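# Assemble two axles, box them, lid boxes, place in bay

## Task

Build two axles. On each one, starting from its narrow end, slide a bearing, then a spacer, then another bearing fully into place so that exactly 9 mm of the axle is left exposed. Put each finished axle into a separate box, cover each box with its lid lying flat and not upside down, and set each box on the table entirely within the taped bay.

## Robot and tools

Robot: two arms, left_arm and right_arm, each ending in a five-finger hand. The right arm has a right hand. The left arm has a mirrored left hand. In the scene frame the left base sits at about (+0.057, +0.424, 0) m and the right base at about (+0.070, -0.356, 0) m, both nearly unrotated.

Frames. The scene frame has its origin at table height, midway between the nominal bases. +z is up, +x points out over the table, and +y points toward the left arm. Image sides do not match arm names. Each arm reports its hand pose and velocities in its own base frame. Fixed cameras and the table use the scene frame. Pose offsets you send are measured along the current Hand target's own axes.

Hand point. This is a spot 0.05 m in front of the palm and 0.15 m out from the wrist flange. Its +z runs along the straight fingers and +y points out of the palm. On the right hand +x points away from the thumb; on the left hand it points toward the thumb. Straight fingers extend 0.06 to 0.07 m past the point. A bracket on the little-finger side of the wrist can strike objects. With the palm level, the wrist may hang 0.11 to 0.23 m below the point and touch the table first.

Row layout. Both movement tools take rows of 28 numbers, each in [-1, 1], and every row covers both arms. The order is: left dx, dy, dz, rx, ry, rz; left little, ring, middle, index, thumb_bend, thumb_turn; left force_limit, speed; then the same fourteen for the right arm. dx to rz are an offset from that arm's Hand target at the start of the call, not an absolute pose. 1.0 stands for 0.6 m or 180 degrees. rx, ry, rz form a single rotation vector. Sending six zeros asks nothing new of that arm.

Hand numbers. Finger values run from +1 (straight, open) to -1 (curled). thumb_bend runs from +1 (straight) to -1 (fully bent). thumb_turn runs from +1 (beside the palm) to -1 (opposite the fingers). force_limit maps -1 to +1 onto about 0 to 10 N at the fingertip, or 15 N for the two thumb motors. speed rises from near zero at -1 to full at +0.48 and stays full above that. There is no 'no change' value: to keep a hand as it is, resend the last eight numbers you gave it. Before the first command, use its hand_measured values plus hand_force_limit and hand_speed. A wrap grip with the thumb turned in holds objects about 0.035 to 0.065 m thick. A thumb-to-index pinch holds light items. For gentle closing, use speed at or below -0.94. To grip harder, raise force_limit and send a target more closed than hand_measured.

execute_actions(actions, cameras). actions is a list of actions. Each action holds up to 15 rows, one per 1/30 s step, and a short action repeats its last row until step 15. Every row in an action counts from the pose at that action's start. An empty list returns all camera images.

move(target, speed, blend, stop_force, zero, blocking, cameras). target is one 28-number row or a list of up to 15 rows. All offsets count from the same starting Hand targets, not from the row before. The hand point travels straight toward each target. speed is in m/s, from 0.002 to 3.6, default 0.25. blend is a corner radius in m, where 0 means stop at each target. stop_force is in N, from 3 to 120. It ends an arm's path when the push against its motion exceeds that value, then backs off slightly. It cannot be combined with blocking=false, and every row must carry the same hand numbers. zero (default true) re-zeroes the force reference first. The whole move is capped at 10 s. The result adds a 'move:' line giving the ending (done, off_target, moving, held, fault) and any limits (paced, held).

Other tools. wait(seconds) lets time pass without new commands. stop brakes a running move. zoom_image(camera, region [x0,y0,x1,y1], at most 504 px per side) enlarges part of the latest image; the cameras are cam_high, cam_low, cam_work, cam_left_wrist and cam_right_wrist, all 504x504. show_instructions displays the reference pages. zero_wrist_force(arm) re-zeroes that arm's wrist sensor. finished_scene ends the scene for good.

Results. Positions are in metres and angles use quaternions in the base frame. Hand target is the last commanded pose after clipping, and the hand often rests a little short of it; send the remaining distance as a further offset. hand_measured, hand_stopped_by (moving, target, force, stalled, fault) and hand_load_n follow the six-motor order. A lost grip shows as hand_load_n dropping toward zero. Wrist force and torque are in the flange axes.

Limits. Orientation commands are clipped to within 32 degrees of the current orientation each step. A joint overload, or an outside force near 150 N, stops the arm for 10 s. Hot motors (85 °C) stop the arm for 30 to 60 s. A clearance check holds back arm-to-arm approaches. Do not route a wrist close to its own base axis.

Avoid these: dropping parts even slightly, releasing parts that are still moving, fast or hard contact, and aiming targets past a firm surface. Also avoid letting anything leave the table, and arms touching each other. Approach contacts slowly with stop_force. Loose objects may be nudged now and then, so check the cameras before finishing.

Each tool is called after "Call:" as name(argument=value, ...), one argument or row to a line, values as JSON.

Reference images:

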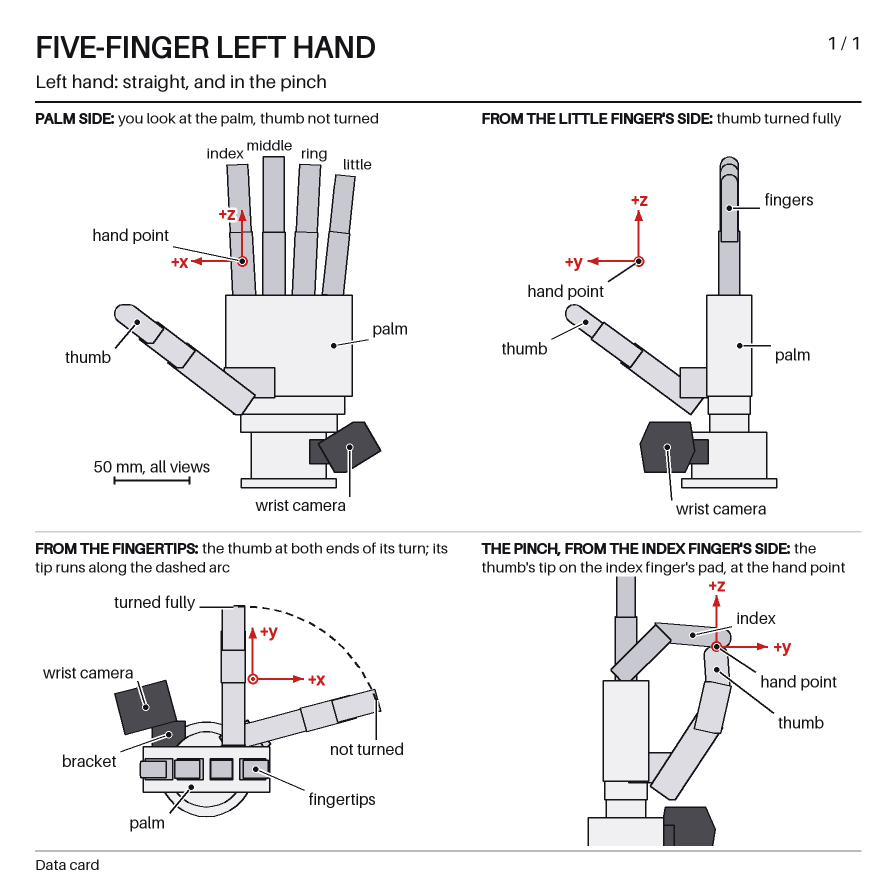

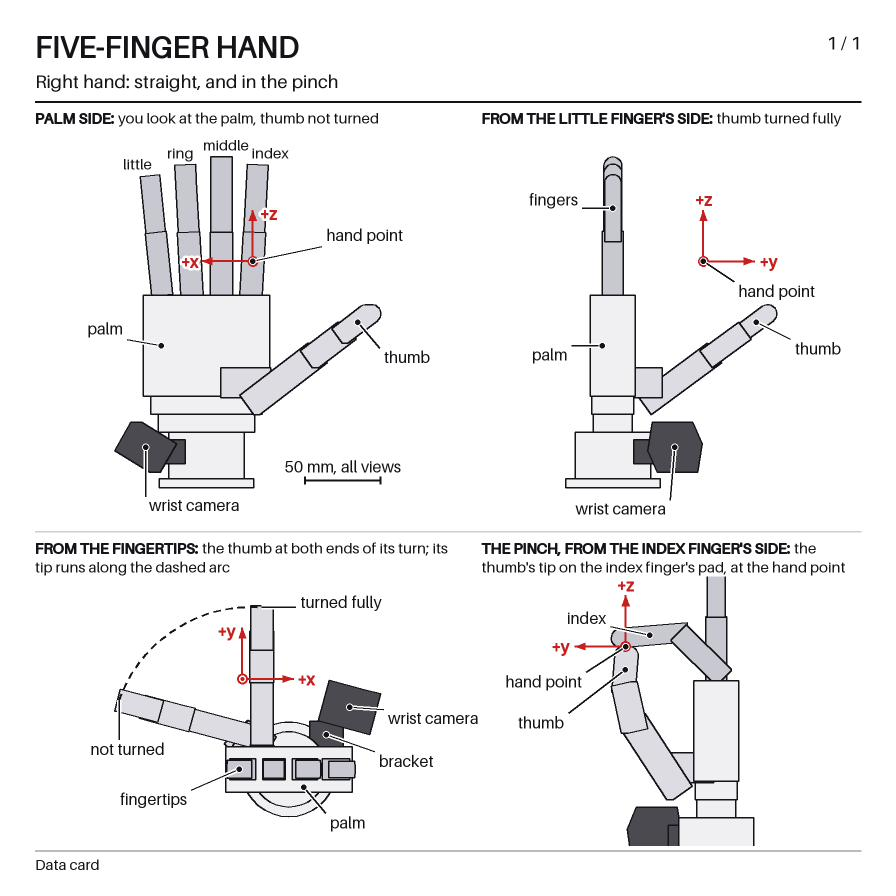

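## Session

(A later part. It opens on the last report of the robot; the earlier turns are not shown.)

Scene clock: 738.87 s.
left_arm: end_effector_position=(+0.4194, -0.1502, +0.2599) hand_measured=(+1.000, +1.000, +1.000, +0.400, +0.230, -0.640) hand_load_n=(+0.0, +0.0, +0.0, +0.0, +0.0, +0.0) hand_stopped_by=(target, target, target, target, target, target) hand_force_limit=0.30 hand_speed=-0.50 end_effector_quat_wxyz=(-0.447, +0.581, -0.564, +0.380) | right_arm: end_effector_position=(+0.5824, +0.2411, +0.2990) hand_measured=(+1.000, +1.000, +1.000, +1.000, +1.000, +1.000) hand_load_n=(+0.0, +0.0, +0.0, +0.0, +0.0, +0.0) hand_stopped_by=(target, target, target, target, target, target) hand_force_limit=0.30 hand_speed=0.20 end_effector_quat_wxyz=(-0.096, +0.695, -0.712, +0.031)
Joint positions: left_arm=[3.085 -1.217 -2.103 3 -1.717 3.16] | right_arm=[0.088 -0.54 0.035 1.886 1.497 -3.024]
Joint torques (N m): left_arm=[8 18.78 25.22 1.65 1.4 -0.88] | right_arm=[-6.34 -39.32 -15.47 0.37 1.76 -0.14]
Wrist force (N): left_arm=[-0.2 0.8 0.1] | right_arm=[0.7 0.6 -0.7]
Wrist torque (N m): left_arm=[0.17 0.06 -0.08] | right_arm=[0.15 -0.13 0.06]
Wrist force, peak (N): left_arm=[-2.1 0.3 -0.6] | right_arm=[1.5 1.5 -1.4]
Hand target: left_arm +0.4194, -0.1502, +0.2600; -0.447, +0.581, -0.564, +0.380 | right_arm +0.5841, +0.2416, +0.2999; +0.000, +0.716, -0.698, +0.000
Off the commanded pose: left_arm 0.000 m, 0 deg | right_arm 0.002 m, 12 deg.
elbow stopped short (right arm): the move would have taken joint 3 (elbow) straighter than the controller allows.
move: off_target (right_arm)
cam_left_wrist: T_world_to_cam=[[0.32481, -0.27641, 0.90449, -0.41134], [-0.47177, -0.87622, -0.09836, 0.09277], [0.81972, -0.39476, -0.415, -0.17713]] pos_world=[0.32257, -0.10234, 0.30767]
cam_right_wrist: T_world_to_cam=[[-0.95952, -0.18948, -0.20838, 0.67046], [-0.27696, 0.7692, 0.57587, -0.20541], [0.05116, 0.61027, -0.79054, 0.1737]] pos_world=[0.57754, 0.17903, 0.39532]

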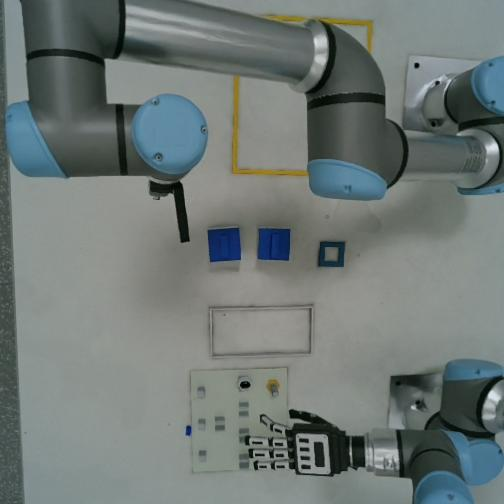

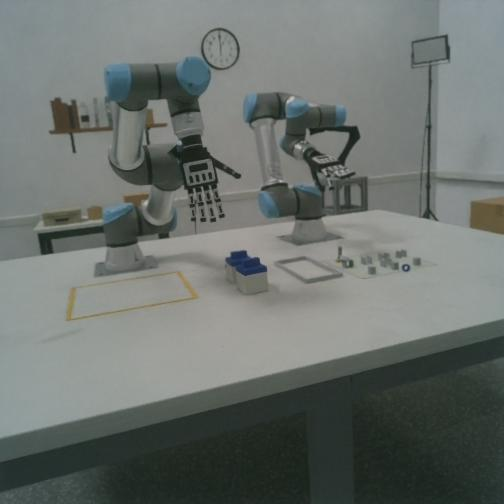

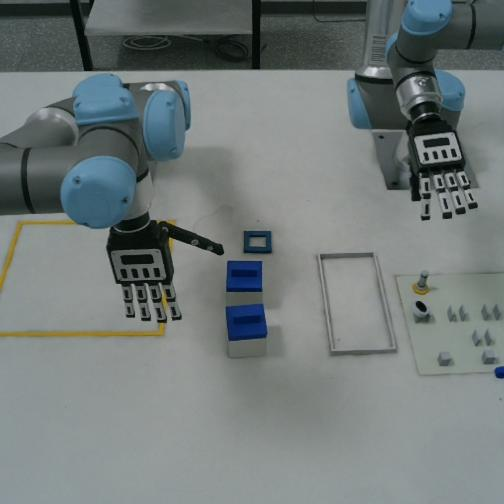

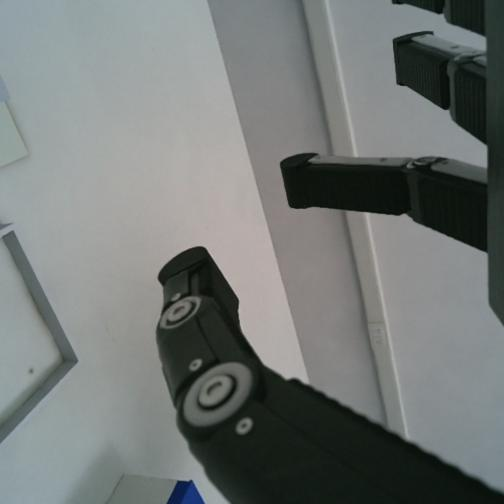

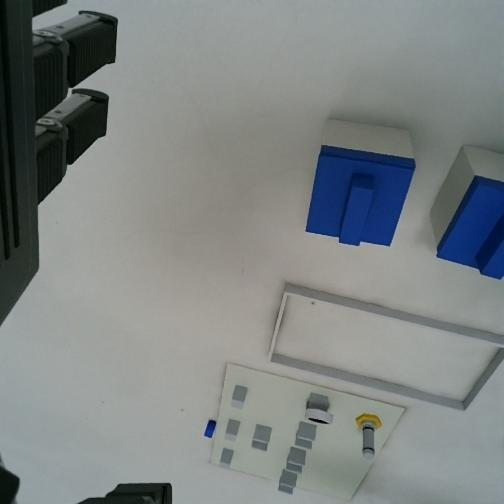

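Call:
move(
  target=[
    [0,0,0,0,0,0,1,1,1,0.4,0.23,-0.64,0.3,-0.5,-0.0662,0.0503,0.2,0,0,0,1,1,1,1,1,1,0.3,0.2],
    [0,0,0,0,0,0,1,1,1,0.4,0.23,-0.64,0.3,-0.5,-0.2388,0.0753,0.3582,0,0,0,1,1,1,1,1,1,0.3,0.2],
  ],
  speed=[0.25,0.25],
  blend=[0.04,0],
  cameras=["all"],
)

Call:
zoom_image(
  camera="cam_high",
  region=[130, 190, 300, 290],
)

Call:
zoom_image(
  camera="cam_low",
  region=[200, 200, 320, 310],
)

Scene clock: 740.90 s.
left_arm: end_effector_position=(+0.4194, -0.1502, +0.2600) hand_measured=(+1.000, +1.000, +1.000, +0.400, +0.230, -0.640) hand_load_n=(+0.0, +0.0, +0.0, -0.5, +0.0, +0.0) hand_stopped_by=(target, target, target, target, target, target) hand_force_limit=0.30 hand_speed=-0.50 end_effector_quat_wxyz=(-0.447, +0.581, -0.564, +0.380) | right_arm: end_effector_position=(+0.5351, +0.3834, +0.0850) hand_measured=(+1.000, +1.000, +1.000, +1.000, +1.000, +1.000) hand_load_n=(+0.0, +0.0, +0.0, +0.0, +0.0, +0.0) hand_stopped_by=(target, target, target, target, target, target) hand_force_limit=0.30 hand_speed=0.20 end_effector_quat_wxyz=(+0.000, +0.716, -0.698, +0.000)
Joint positions: left_arm=[3.085 -1.217 -2.103 3 -1.717 3.16] | right_arm=[0.343 -0.42 0.421 1.57 1.571 -2.825]
Joint torques (N m): left_arm=[8.68 21.45 23.34 -1.37 1.63 1.92] | right_arm=[3.56 -62.83 -7.98 0.3 1.74 -0.33]
Wrist force (N): left_arm=[0.0 0.6 0.2] | right_arm=[0.5 0.3 -0.9]
Wrist torque (N m): left_arm=[0.15 0.03 -0.06] | right_arm=[0.14 -0.06 0.08]
Wrist force, peak (N): left_arm=[0.0 0.8 0.1] | right_arm=[1.4 0.1 -3.1]
Hand target: left_arm +0.4194, -0.1502, +0.2600; -0.447, +0.581, -0.564, +0.380 | right_arm +0.5351, +0.3835, +0.0849; +0.000, +0.716, -0.698, +0.000
Off the commanded pose: left_arm 0.000 m, 0 deg | right_arm 0.000 m, 0 deg.
move: done
cam_left_wrist: T_world_to_cam=[[0.32464, -0.2765, 0.90452, -0.4114], [-0.47188, -0.87615, -0.09846, 0.09285], [0.81972, -0.39486, -0.41491, -0.17713]] pos_world=[0.32257, -0.10234, 0.30777]
cam_right_wrist: T_world_to_cam=[[-0.96879, -0.24755, -0.0131, 0.61806], [-0.21448, 0.8105, 0.54506, -0.25139], [-0.12431, 0.53086, -0.83829, 0.0484]] pos_world=[0.55086, 0.33106, 0.18569]

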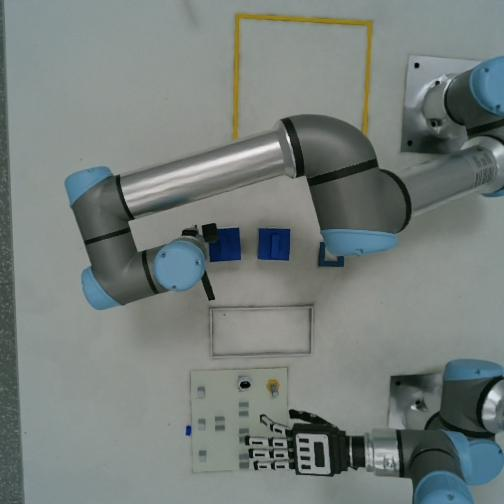

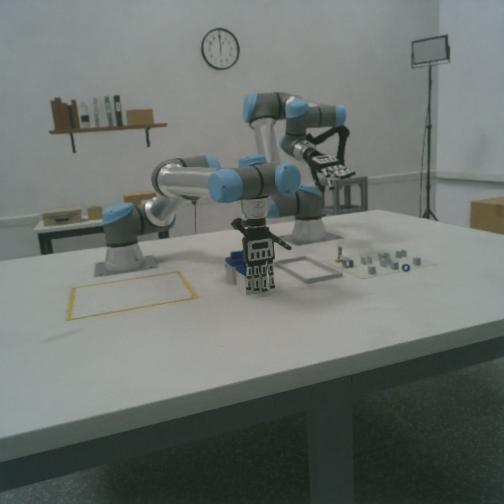

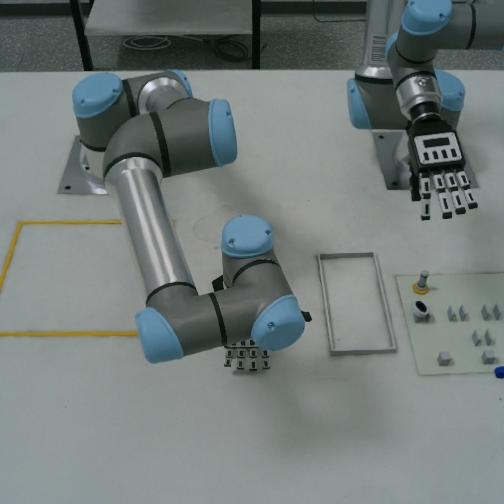

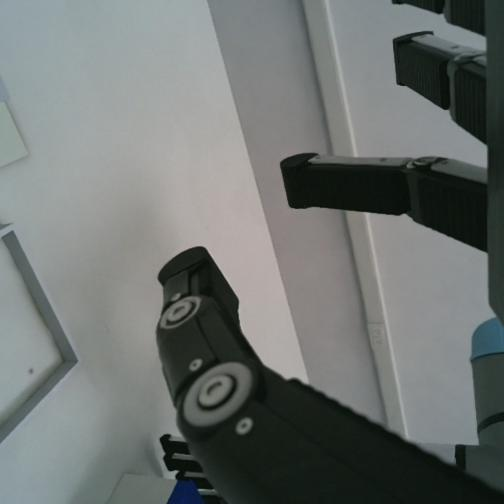

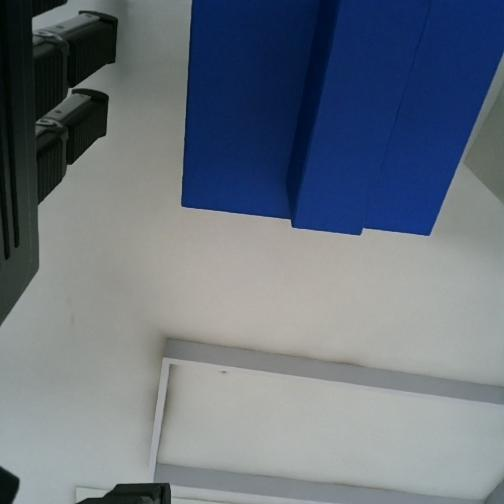

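Scaled by 2.965 from the camera's image (finer frame: 720x720).

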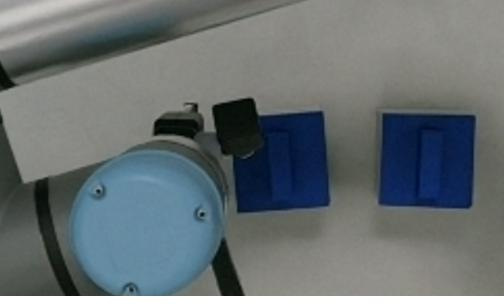

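Scaled by 4.200 from the camera's image (finer frame: 720x720).

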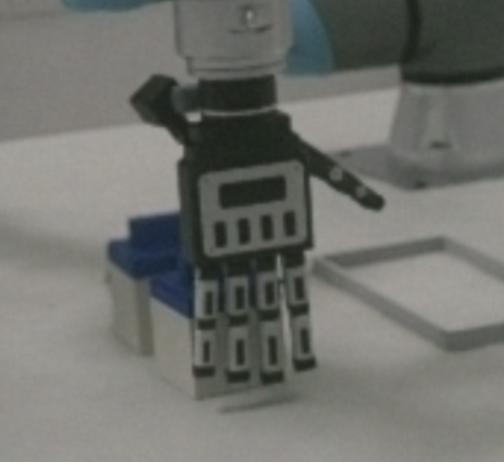

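Call:
move(
  target=[
    [0,0,0,0,0,0,1,1,1,0.4,0.23,-0.64,0.3,-0.5,0,0.2217,0,0,0,0,1,1,1,1,1,1,0.3,0.2],
    [0,0,0,0,0,0,1,1,1,0.4,0.23,-0.64,0.3,-0.5,0,0.1883,0,0,0,0,1,1,1,1,1,1,0.3,0.2],
    [0,0,0,0,0,0,1,1,1,0.4,0.23,-0.64,0.3,-0.5,0,0.1833,-0.15,0,0,0,1,1,1,1,1,1,0.3,0.2],
    [0,0,0,0,0,0,1,1,1,0.4,0.23,-0.64,0.3,-0.5,-0.0275,0.3092,-0.15,0,0,-0.5,1,1,1,1,1,1,0.3,0.2],
    [0,0,0,0,0,0,1,1,1,0.4,0.23,-0.64,0.3,-0.5,0.0225,0.3092,0,0,0,-0.5,1,1,1,1,1,1,0.3,0.2],
  ],
  speed=[0.07,0.1,0.2,0.5,0.2],
  blend=[0.001,0.008,0.02,0.01,0],
  cameras=["all"],
)

Call:
zoom_image(
  camera="cam_high",
  region=[200, 130, 400, 330],
)

Call:
zoom_image(
  camera="cam_work",
  region=[180, 220, 320, 360],
)

Scene clock: 747.03 s.
left_arm: end_effector_position=(+0.4194, -0.1502, +0.2600) hand_measured=(+1.000, +1.000, +1.000, +0.400, +0.230, -0.640) hand_load_n=(+0.0, +0.0, +0.0, +0.0, +0.0, +0.0) hand_stopped_by=(target, target, target, target, target, target) hand_force_limit=0.30 hand_speed=-0.50 end_effector_quat_wxyz=(-0.447, +0.581, -0.564, +0.380) | right_arm: end_effector_position=(+0.3501, +0.3652, +0.0850) hand_measured=(+1.000, +1.000, +1.000, +1.000, +1.000, +1.000) hand_load_n=(+0.0, +0.0, +0.0, +0.0, +0.0, +0.0) hand_stopped_by=(target, target, target, target, target, target) hand_force_limit=0.30 hand_speed=0.20 end_effector_quat_wxyz=(+0.000, +1.000, +0.013, +0.000)
Joint positions: left_arm=[3.085 -1.217 -2.103 3 -1.717 3.16] | right_arm=[0.608 -0.826 1.191 1.207 1.571 -4.131]
Joint torques (N m): left_arm=[8.64 21.25 17.62 -1.19 1.19 1.81] | right_arm=[5.24 -56.07 -8.66 0.72 -1.91 1.12]
Wrist force (N): left_arm=[-0.2 0.5 0.1] | right_arm=[0.4 0.9 -1.0]
Wrist torque (N m): left_arm=[0.14 0.05 -0.06] | right_arm=[0.19 -0.06 0.07]
Wrist force, peak (N): left_arm=[-0.3 0.7 0.1] | right_arm=[0.7 0.6 -2.7]
Hand target: left_arm +0.4194, -0.1502, +0.2600; -0.447, +0.581, -0.564, +0.380 | right_arm +0.3500, +0.3652, +0.0850; +0.000, +1.000, +0.013, +0.000
Off the commanded pose: left_arm 0.000 m, 0 deg | right_arm 0.000 m, 0 deg.
move: done
cam_left_wrist: T_world_to_cam=[[0.32464, -0.2765, 0.90452, -0.4114], [-0.47188, -0.87615, -0.09846, 0.09285], [0.81972, -0.39486, -0.41491, -0.17713]] pos_world=[0.32257, -0.10234, 0.30777]
cam_right_wrist: T_world_to_cam=[[0.24746, -0.96881, -0.01319, 0.27192], [-0.8102, -0.21438, 0.54554, 0.30651], [-0.53135, -0.12431, -0.83798, 0.41686]] pos_world=[0.40254, 0.38096, 0.1857]

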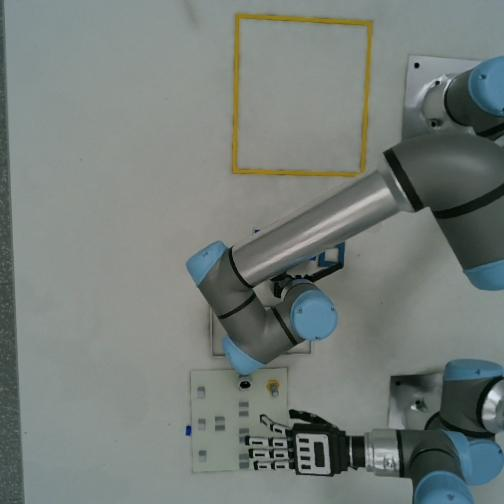

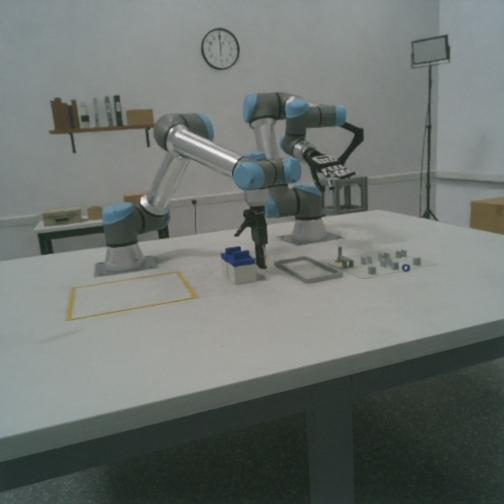

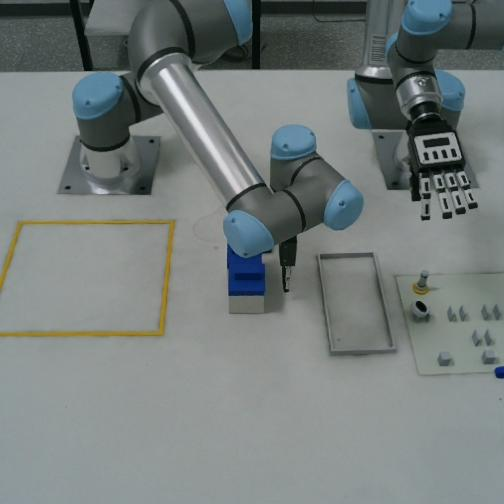

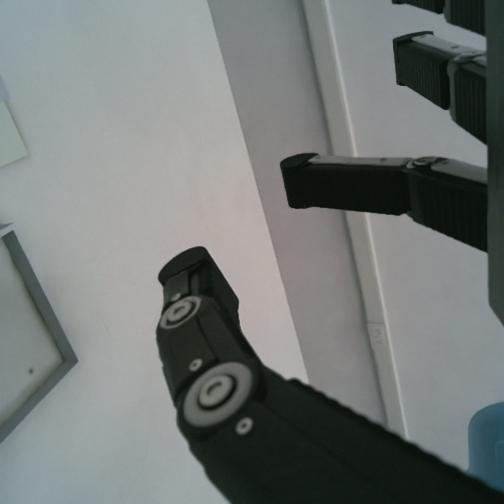

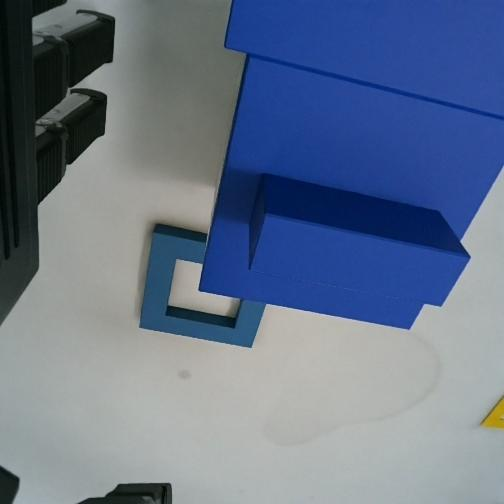

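Scaled by 2.520 from the camera's image (finer frame: 720x720).

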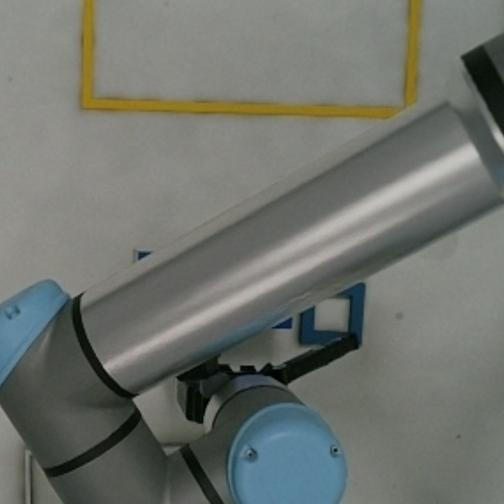

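Scaled by 3.600 from the camera's image (finer frame: 720x720).

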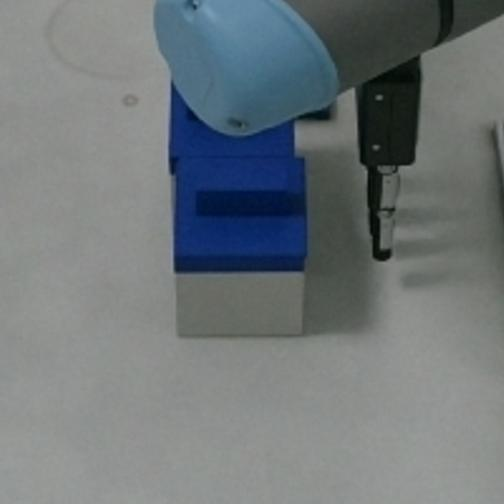

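Call:
move(
  target=[
    [0,0,0,0,0,0,1,1,1,0.4,0.23,-0.64,0.3,-0.5,0,0.4833,0,0,0,0,1,1,1,1,1,1,0.3,0.2],
    [0,0,0,0,0,0,1,1,1,0.4,0.23,-0.64,0.3,-0.5,0,0.4333,0,0,0,0,1,1,1,1,1,1,0.3,0.2],
    [0,0,0,0,0,0,1,1,1,0.4,0.23,-0.64,0.3,-0.5,0,0.30,-0.25,0,0,0,1,1,1,1,1,1,0.3,0.2],
  ],
  speed=[0.08,0.1,0.3],
  blend=[0.001,0.01,0],
  cameras=["all"],
)

Call:
zoom_image(
  camera="cam_low",
  region=[50, 240, 230, 340],
)

Call:
zoom_image(
  camera="cam_work",
  region=[0, 190, 200, 360],
)

Scene clock: 752.43 s.
left_arm: end_effector_position=(+0.4194, -0.1502, +0.2600) hand_measured=(+1.000, +1.000, +1.000, +0.400, +0.230, -0.640) hand_load_n=(+0.0, +0.0, +0.0, +0.0, +0.0, +0.0) hand_stopped_by=(target, target, target, target, target, target) hand_force_limit=0.30 hand_speed=-0.50 end_effector_quat_wxyz=(-0.447, +0.581, -0.564, +0.380) | right_arm: end_effector_position=(+0.3548, +0.1852, +0.2349) hand_measured=(+1.000, +1.000, +1.000, +1.000, +1.000, +1.000) hand_load_n=(-0.5, +0.0, +0.0, +0.0, +0.0, +0.0) hand_stopped_by=(target, target, target, target, target, target) hand_force_limit=0.30 hand_speed=0.20 end_effector_quat_wxyz=(+0.000, +1.000, +0.013, +0.000)
Joint positions: left_arm=[3.085 -1.217 -2.103 3 -1.717 3.16] | right_arm=[0.274 -1.207 1.399 1.379 1.571 -4.465]
Joint torques (N m): left_arm=[8.01 21.4 17.53 -1.09 0.91 1.79] | right_arm=[4.33 -42.19 -24.45 3.09 1.1 0.41]
Wrist force (N): left_arm=[-0.1 0.5 0.2] | right_arm=[0.5 0.9 -0.7]
Wrist torque (N m): left_arm=[0.13 0.04 -0.06] | right_arm=[0.24 -0.06 0.12]
Wrist force, peak (N): left_arm=[-0.1 0.8 0.1] | right_arm=[0.5 -0.2 -3.0]
Hand target: left_arm +0.4194, -0.1502, +0.2600; -0.447, +0.581, -0.564, +0.380 | right_arm +0.3548, +0.1853, +0.2350; +0.000, +1.000, +0.013, +0.000
Off the commanded pose: left_arm 0.000 m, 0 deg | right_arm 0.000 m, 0 deg.
move: done
cam_left_wrist: T_world_to_cam=[[0.32464, -0.2765, 0.90452, -0.4114], [-0.47188, -0.87615, -0.09846, 0.09285], [0.81972, -0.39486, -0.41491, -0.17713]] pos_world=[0.32257, -0.10234, 0.30777]
cam_right_wrist: T_world_to_cam=[[0.24752, -0.96879, -0.01327, 0.09834], [-0.81011, -0.21445, 0.54565, 0.18989], [-0.53147, -0.12431, -0.83791, 0.52262]] pos_world=[0.40724, 0.20096, 0.3356]

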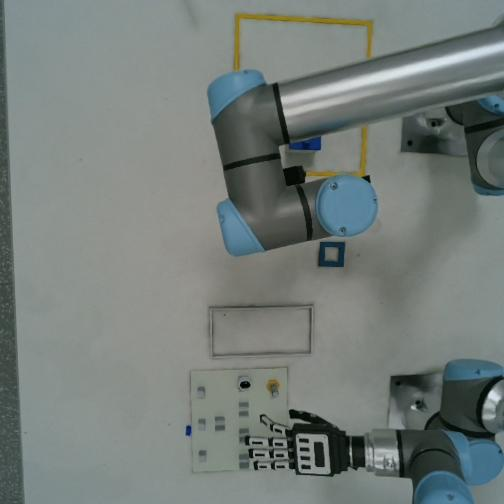

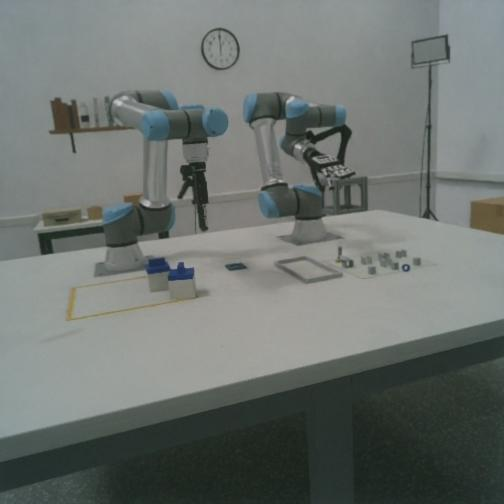

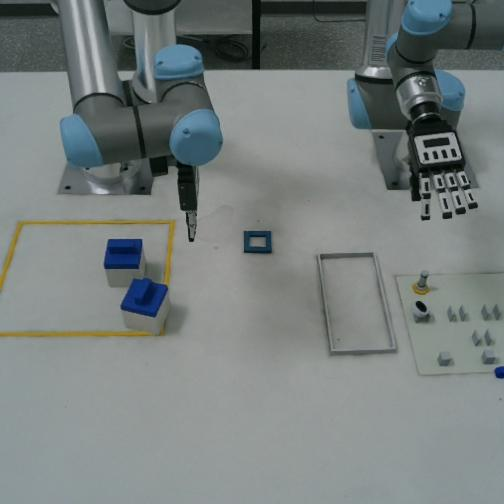

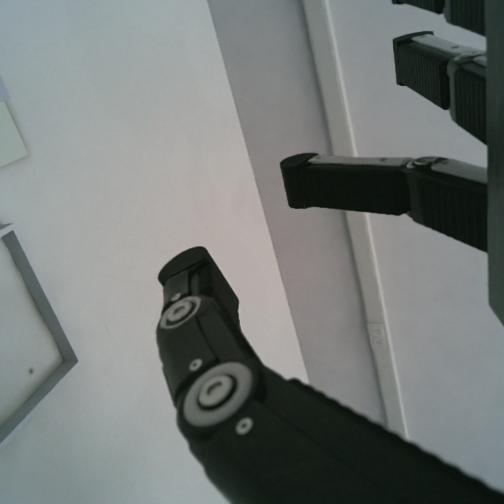

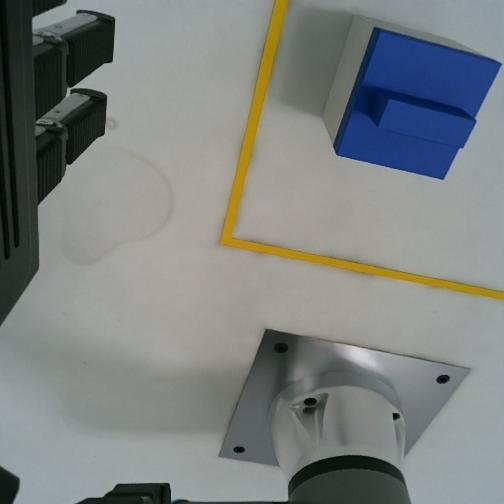

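Scaled by 2.800 from the camera's image (finer frame: 720x720).

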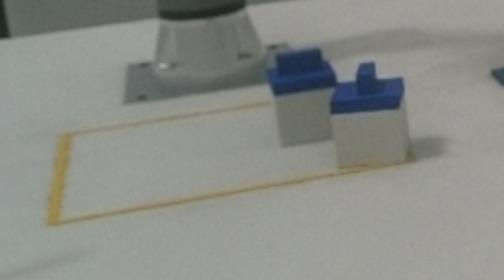

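Scaled by 2.520 from the camera's image (finer frame: 720x720).

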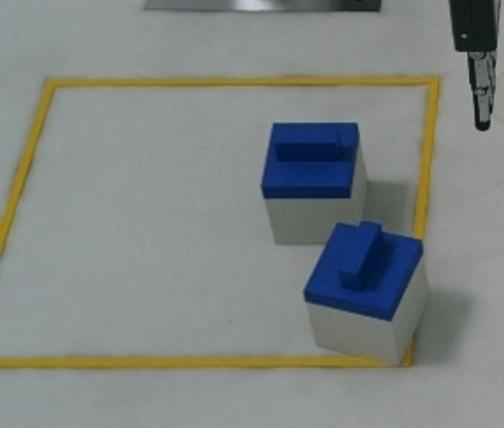

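Call:
move(
  target=[
    [0,0,0,0,0,0,1,1,1,0.4,0.23,-0.64,0.3,-0.5,0.1933,-0.0175,0.0833,0,0,0.25,1,1,1,1,1,1,0.3,0.2],
    [0,0,0,0,0,0,1,1,1,0.4,0.23,-0.64,0.3,-0.5,0.1933,-0.0175,0.25,0,0,0.25,1,1,1,1,1,1,0.3,0.2],
    [0,0,0,0,0,0,1,1,1,0.4,0.23,-0.64,0.3,-0.5,0.0637,0.1122,0.25,0,0,0.25,1,1,1,1,1,1,0.3,0.2],
    [0,0,0,0,0,0,1,1,1,0.4,0.23,-0.64,0.3,-0.5,0.099,0.0768,0.25,0,0,0.25,1,1,1,1,1,1,0.3,0.2],
    [0,0,0,0,0,0,1,1,1,0.4,0.23,-0.64,0.3,-0.5,0.099,0.0768,-0.01,0,0,0.25,1,1,1,1,1,1,0.3,0.2],
  ],
  speed=[0.4,0.25,0.06,0.1,0.3],
  blend=[0.01,0.003,0.001,0.01,0],
  cameras=["all"],
)

Call:
zoom_image(
  camera="cam_low",
  region=[50, 240, 230, 340],
)

Call:
zoom_image(
  camera="cam_work",
  region=[0, 190, 200, 360],
)

Scene clock: 759.07 s.
left_arm: end_effector_position=(+0.4194, -0.1502, +0.2600) hand_measured=(+1.000, +1.000, +1.000, +0.400, +0.230, -0.640) hand_load_n=(+0.0, +0.0, -0.5, +0.0, +0.0, +0.0) hand_stopped_by=(target, target, target, target, target, target) hand_force_limit=0.30 hand_speed=-0.50 end_effector_quat_wxyz=(-0.447, +0.581, -0.564, +0.380) | right_arm: end_effector_position=(+0.4154, +0.1408, +0.2409) hand_measured=(+1.000, +1.000, +1.000, +1.000, +1.000, +1.000) hand_load_n=(+0.0, +0.0, +0.0, +0.0, +0.0, +0.0) hand_stopped_by=(target, target, target, target, target, target) hand_force_limit=0.30 hand_speed=0.20 end_effector_quat_wxyz=(+0.000, +0.929, -0.371, +0.000)
Joint positions: left_arm=[3.085 -1.217 -2.103 3 -1.717 3.16] | right_arm=[0.062 -1.084 1.205 1.451 1.571 -3.891]
Joint torques (N m): left_arm=[8.02 21.14 17.32 -0.98 0.55 1.79] | right_arm=[4.34 -36.57 -25.1 3.67 1.97 0.96]
Wrist force (N): left_arm=[-0.1 0.6 0.1] | right_arm=[0.5 0.9 -1.4]
Wrist torque (N m): left_arm=[0.16 0.04 -0.07] | right_arm=[0.26 -0.08 0.06]
Wrist force, peak (N): left_arm=[-0.1 0.8 0.1] | right_arm=[0.9 1.1 -3.6]
Hand target: left_arm +0.4194, -0.1502, +0.2600; -0.447, +0.581, -0.564, +0.380 | right_arm +0.4154, +0.1408, +0.2410; +0.000, +0.929, -0.371, +0.000
Off the commanded pose: left_arm 0.000 m, 0 deg | right_arm 0.000 m, 0 deg.
move: done
cam_left_wrist: T_world_to_cam=[[0.32464, -0.2765, 0.90452, -0.4114], [-0.47188, -0.87615, -0.09846, 0.09285], [0.81972, -0.39486, -0.41491, -0.17713]] pos_world=[0.32257, -0.10234, 0.30777]
cam_right_wrist: T_world_to_cam=[[-0.51007, -0.86003, -0.01316, 0.33972], [-0.72457, 0.42138, 0.54538, 0.10112], [-0.4635, 0.28772, -0.83808, 0.46818]] pos_world=[0.46355, 0.11485, 0.3417]

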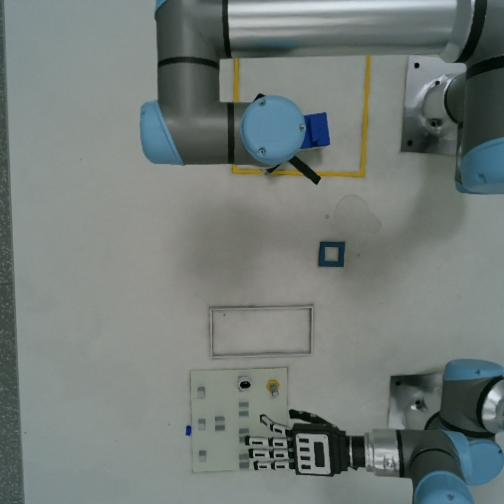

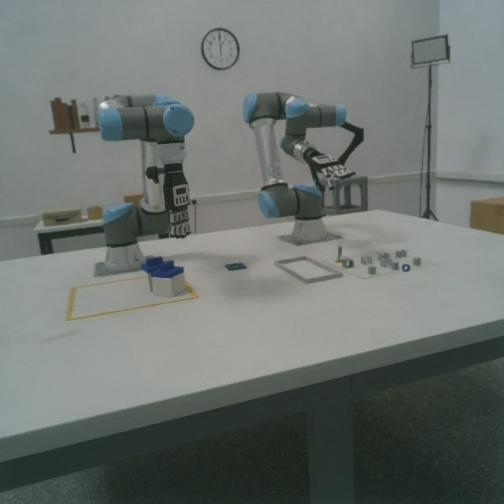

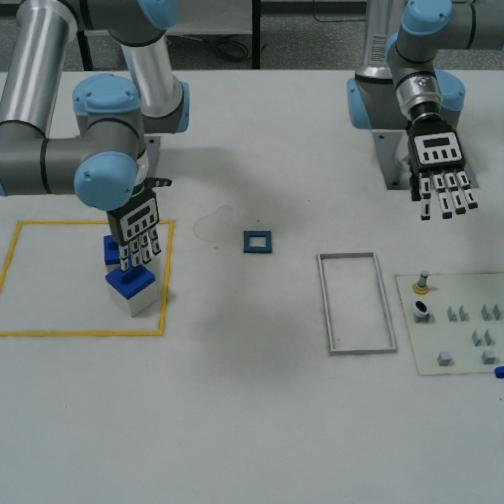

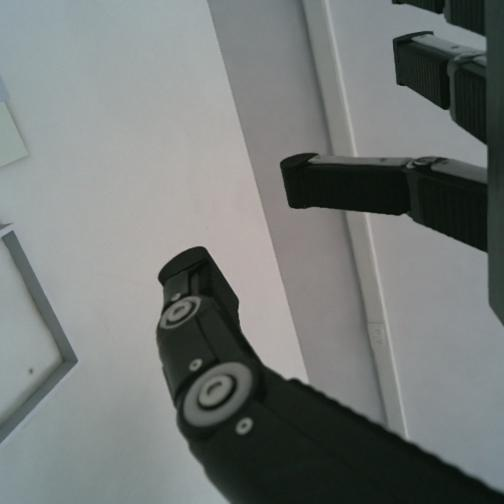

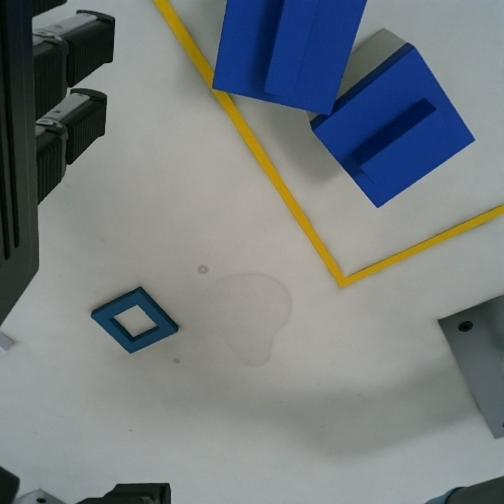

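Scaled by 2.800 from the camera's image (finer frame: 720x720).

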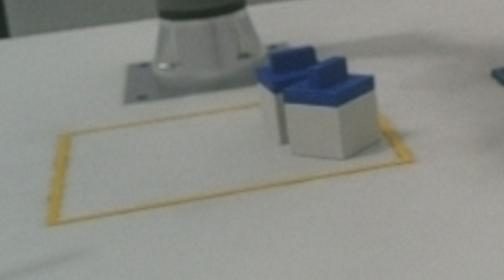

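Scaled by 2.520 from the camera's image (finer frame: 720x720).

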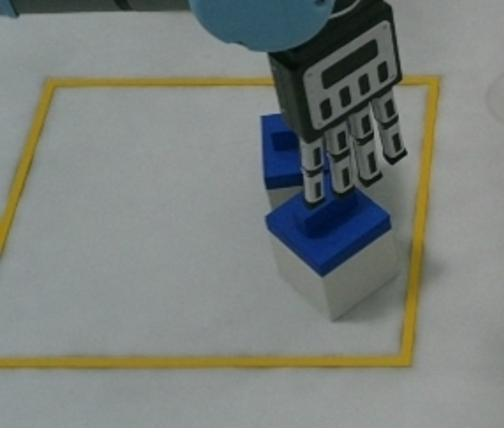

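Call:
zoom_image(
  camera="cam_right_wrist",
  region=[140, 0, 500, 300],
)

Call:
zoom_image(
  camera="cam_work",
  region=[90, 220, 180, 340],
)

Call:
zoom_image(
  camera="cam_low",
  region=[130, 245, 210, 305],
)

Scaled by 1.400 from the camera's image (finer frame: 720x720).

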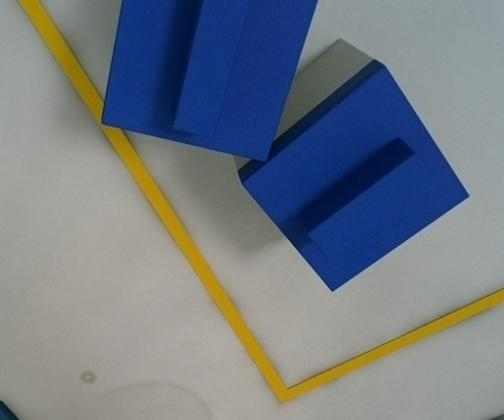

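Scaled by 4.200 from the camera's image (finer frame: 720x720).

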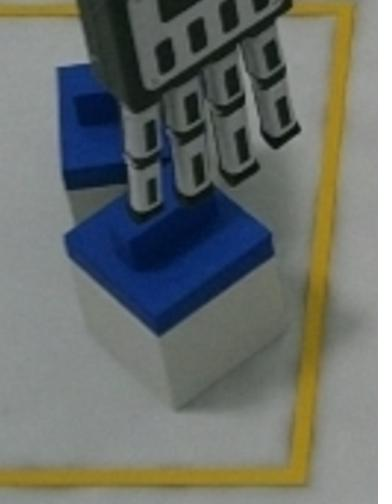

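Scaled by 6.300 from the camera's image (finer frame: 720x720).

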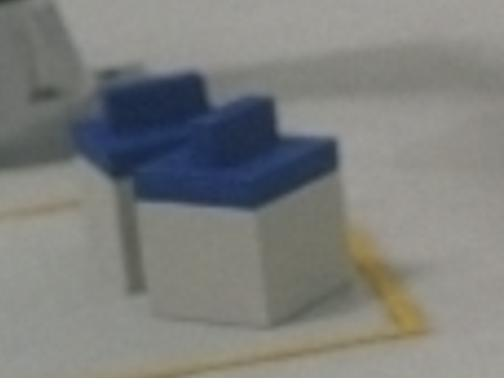

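Call:
finished_scene(
)

The scene is finished: the task was done.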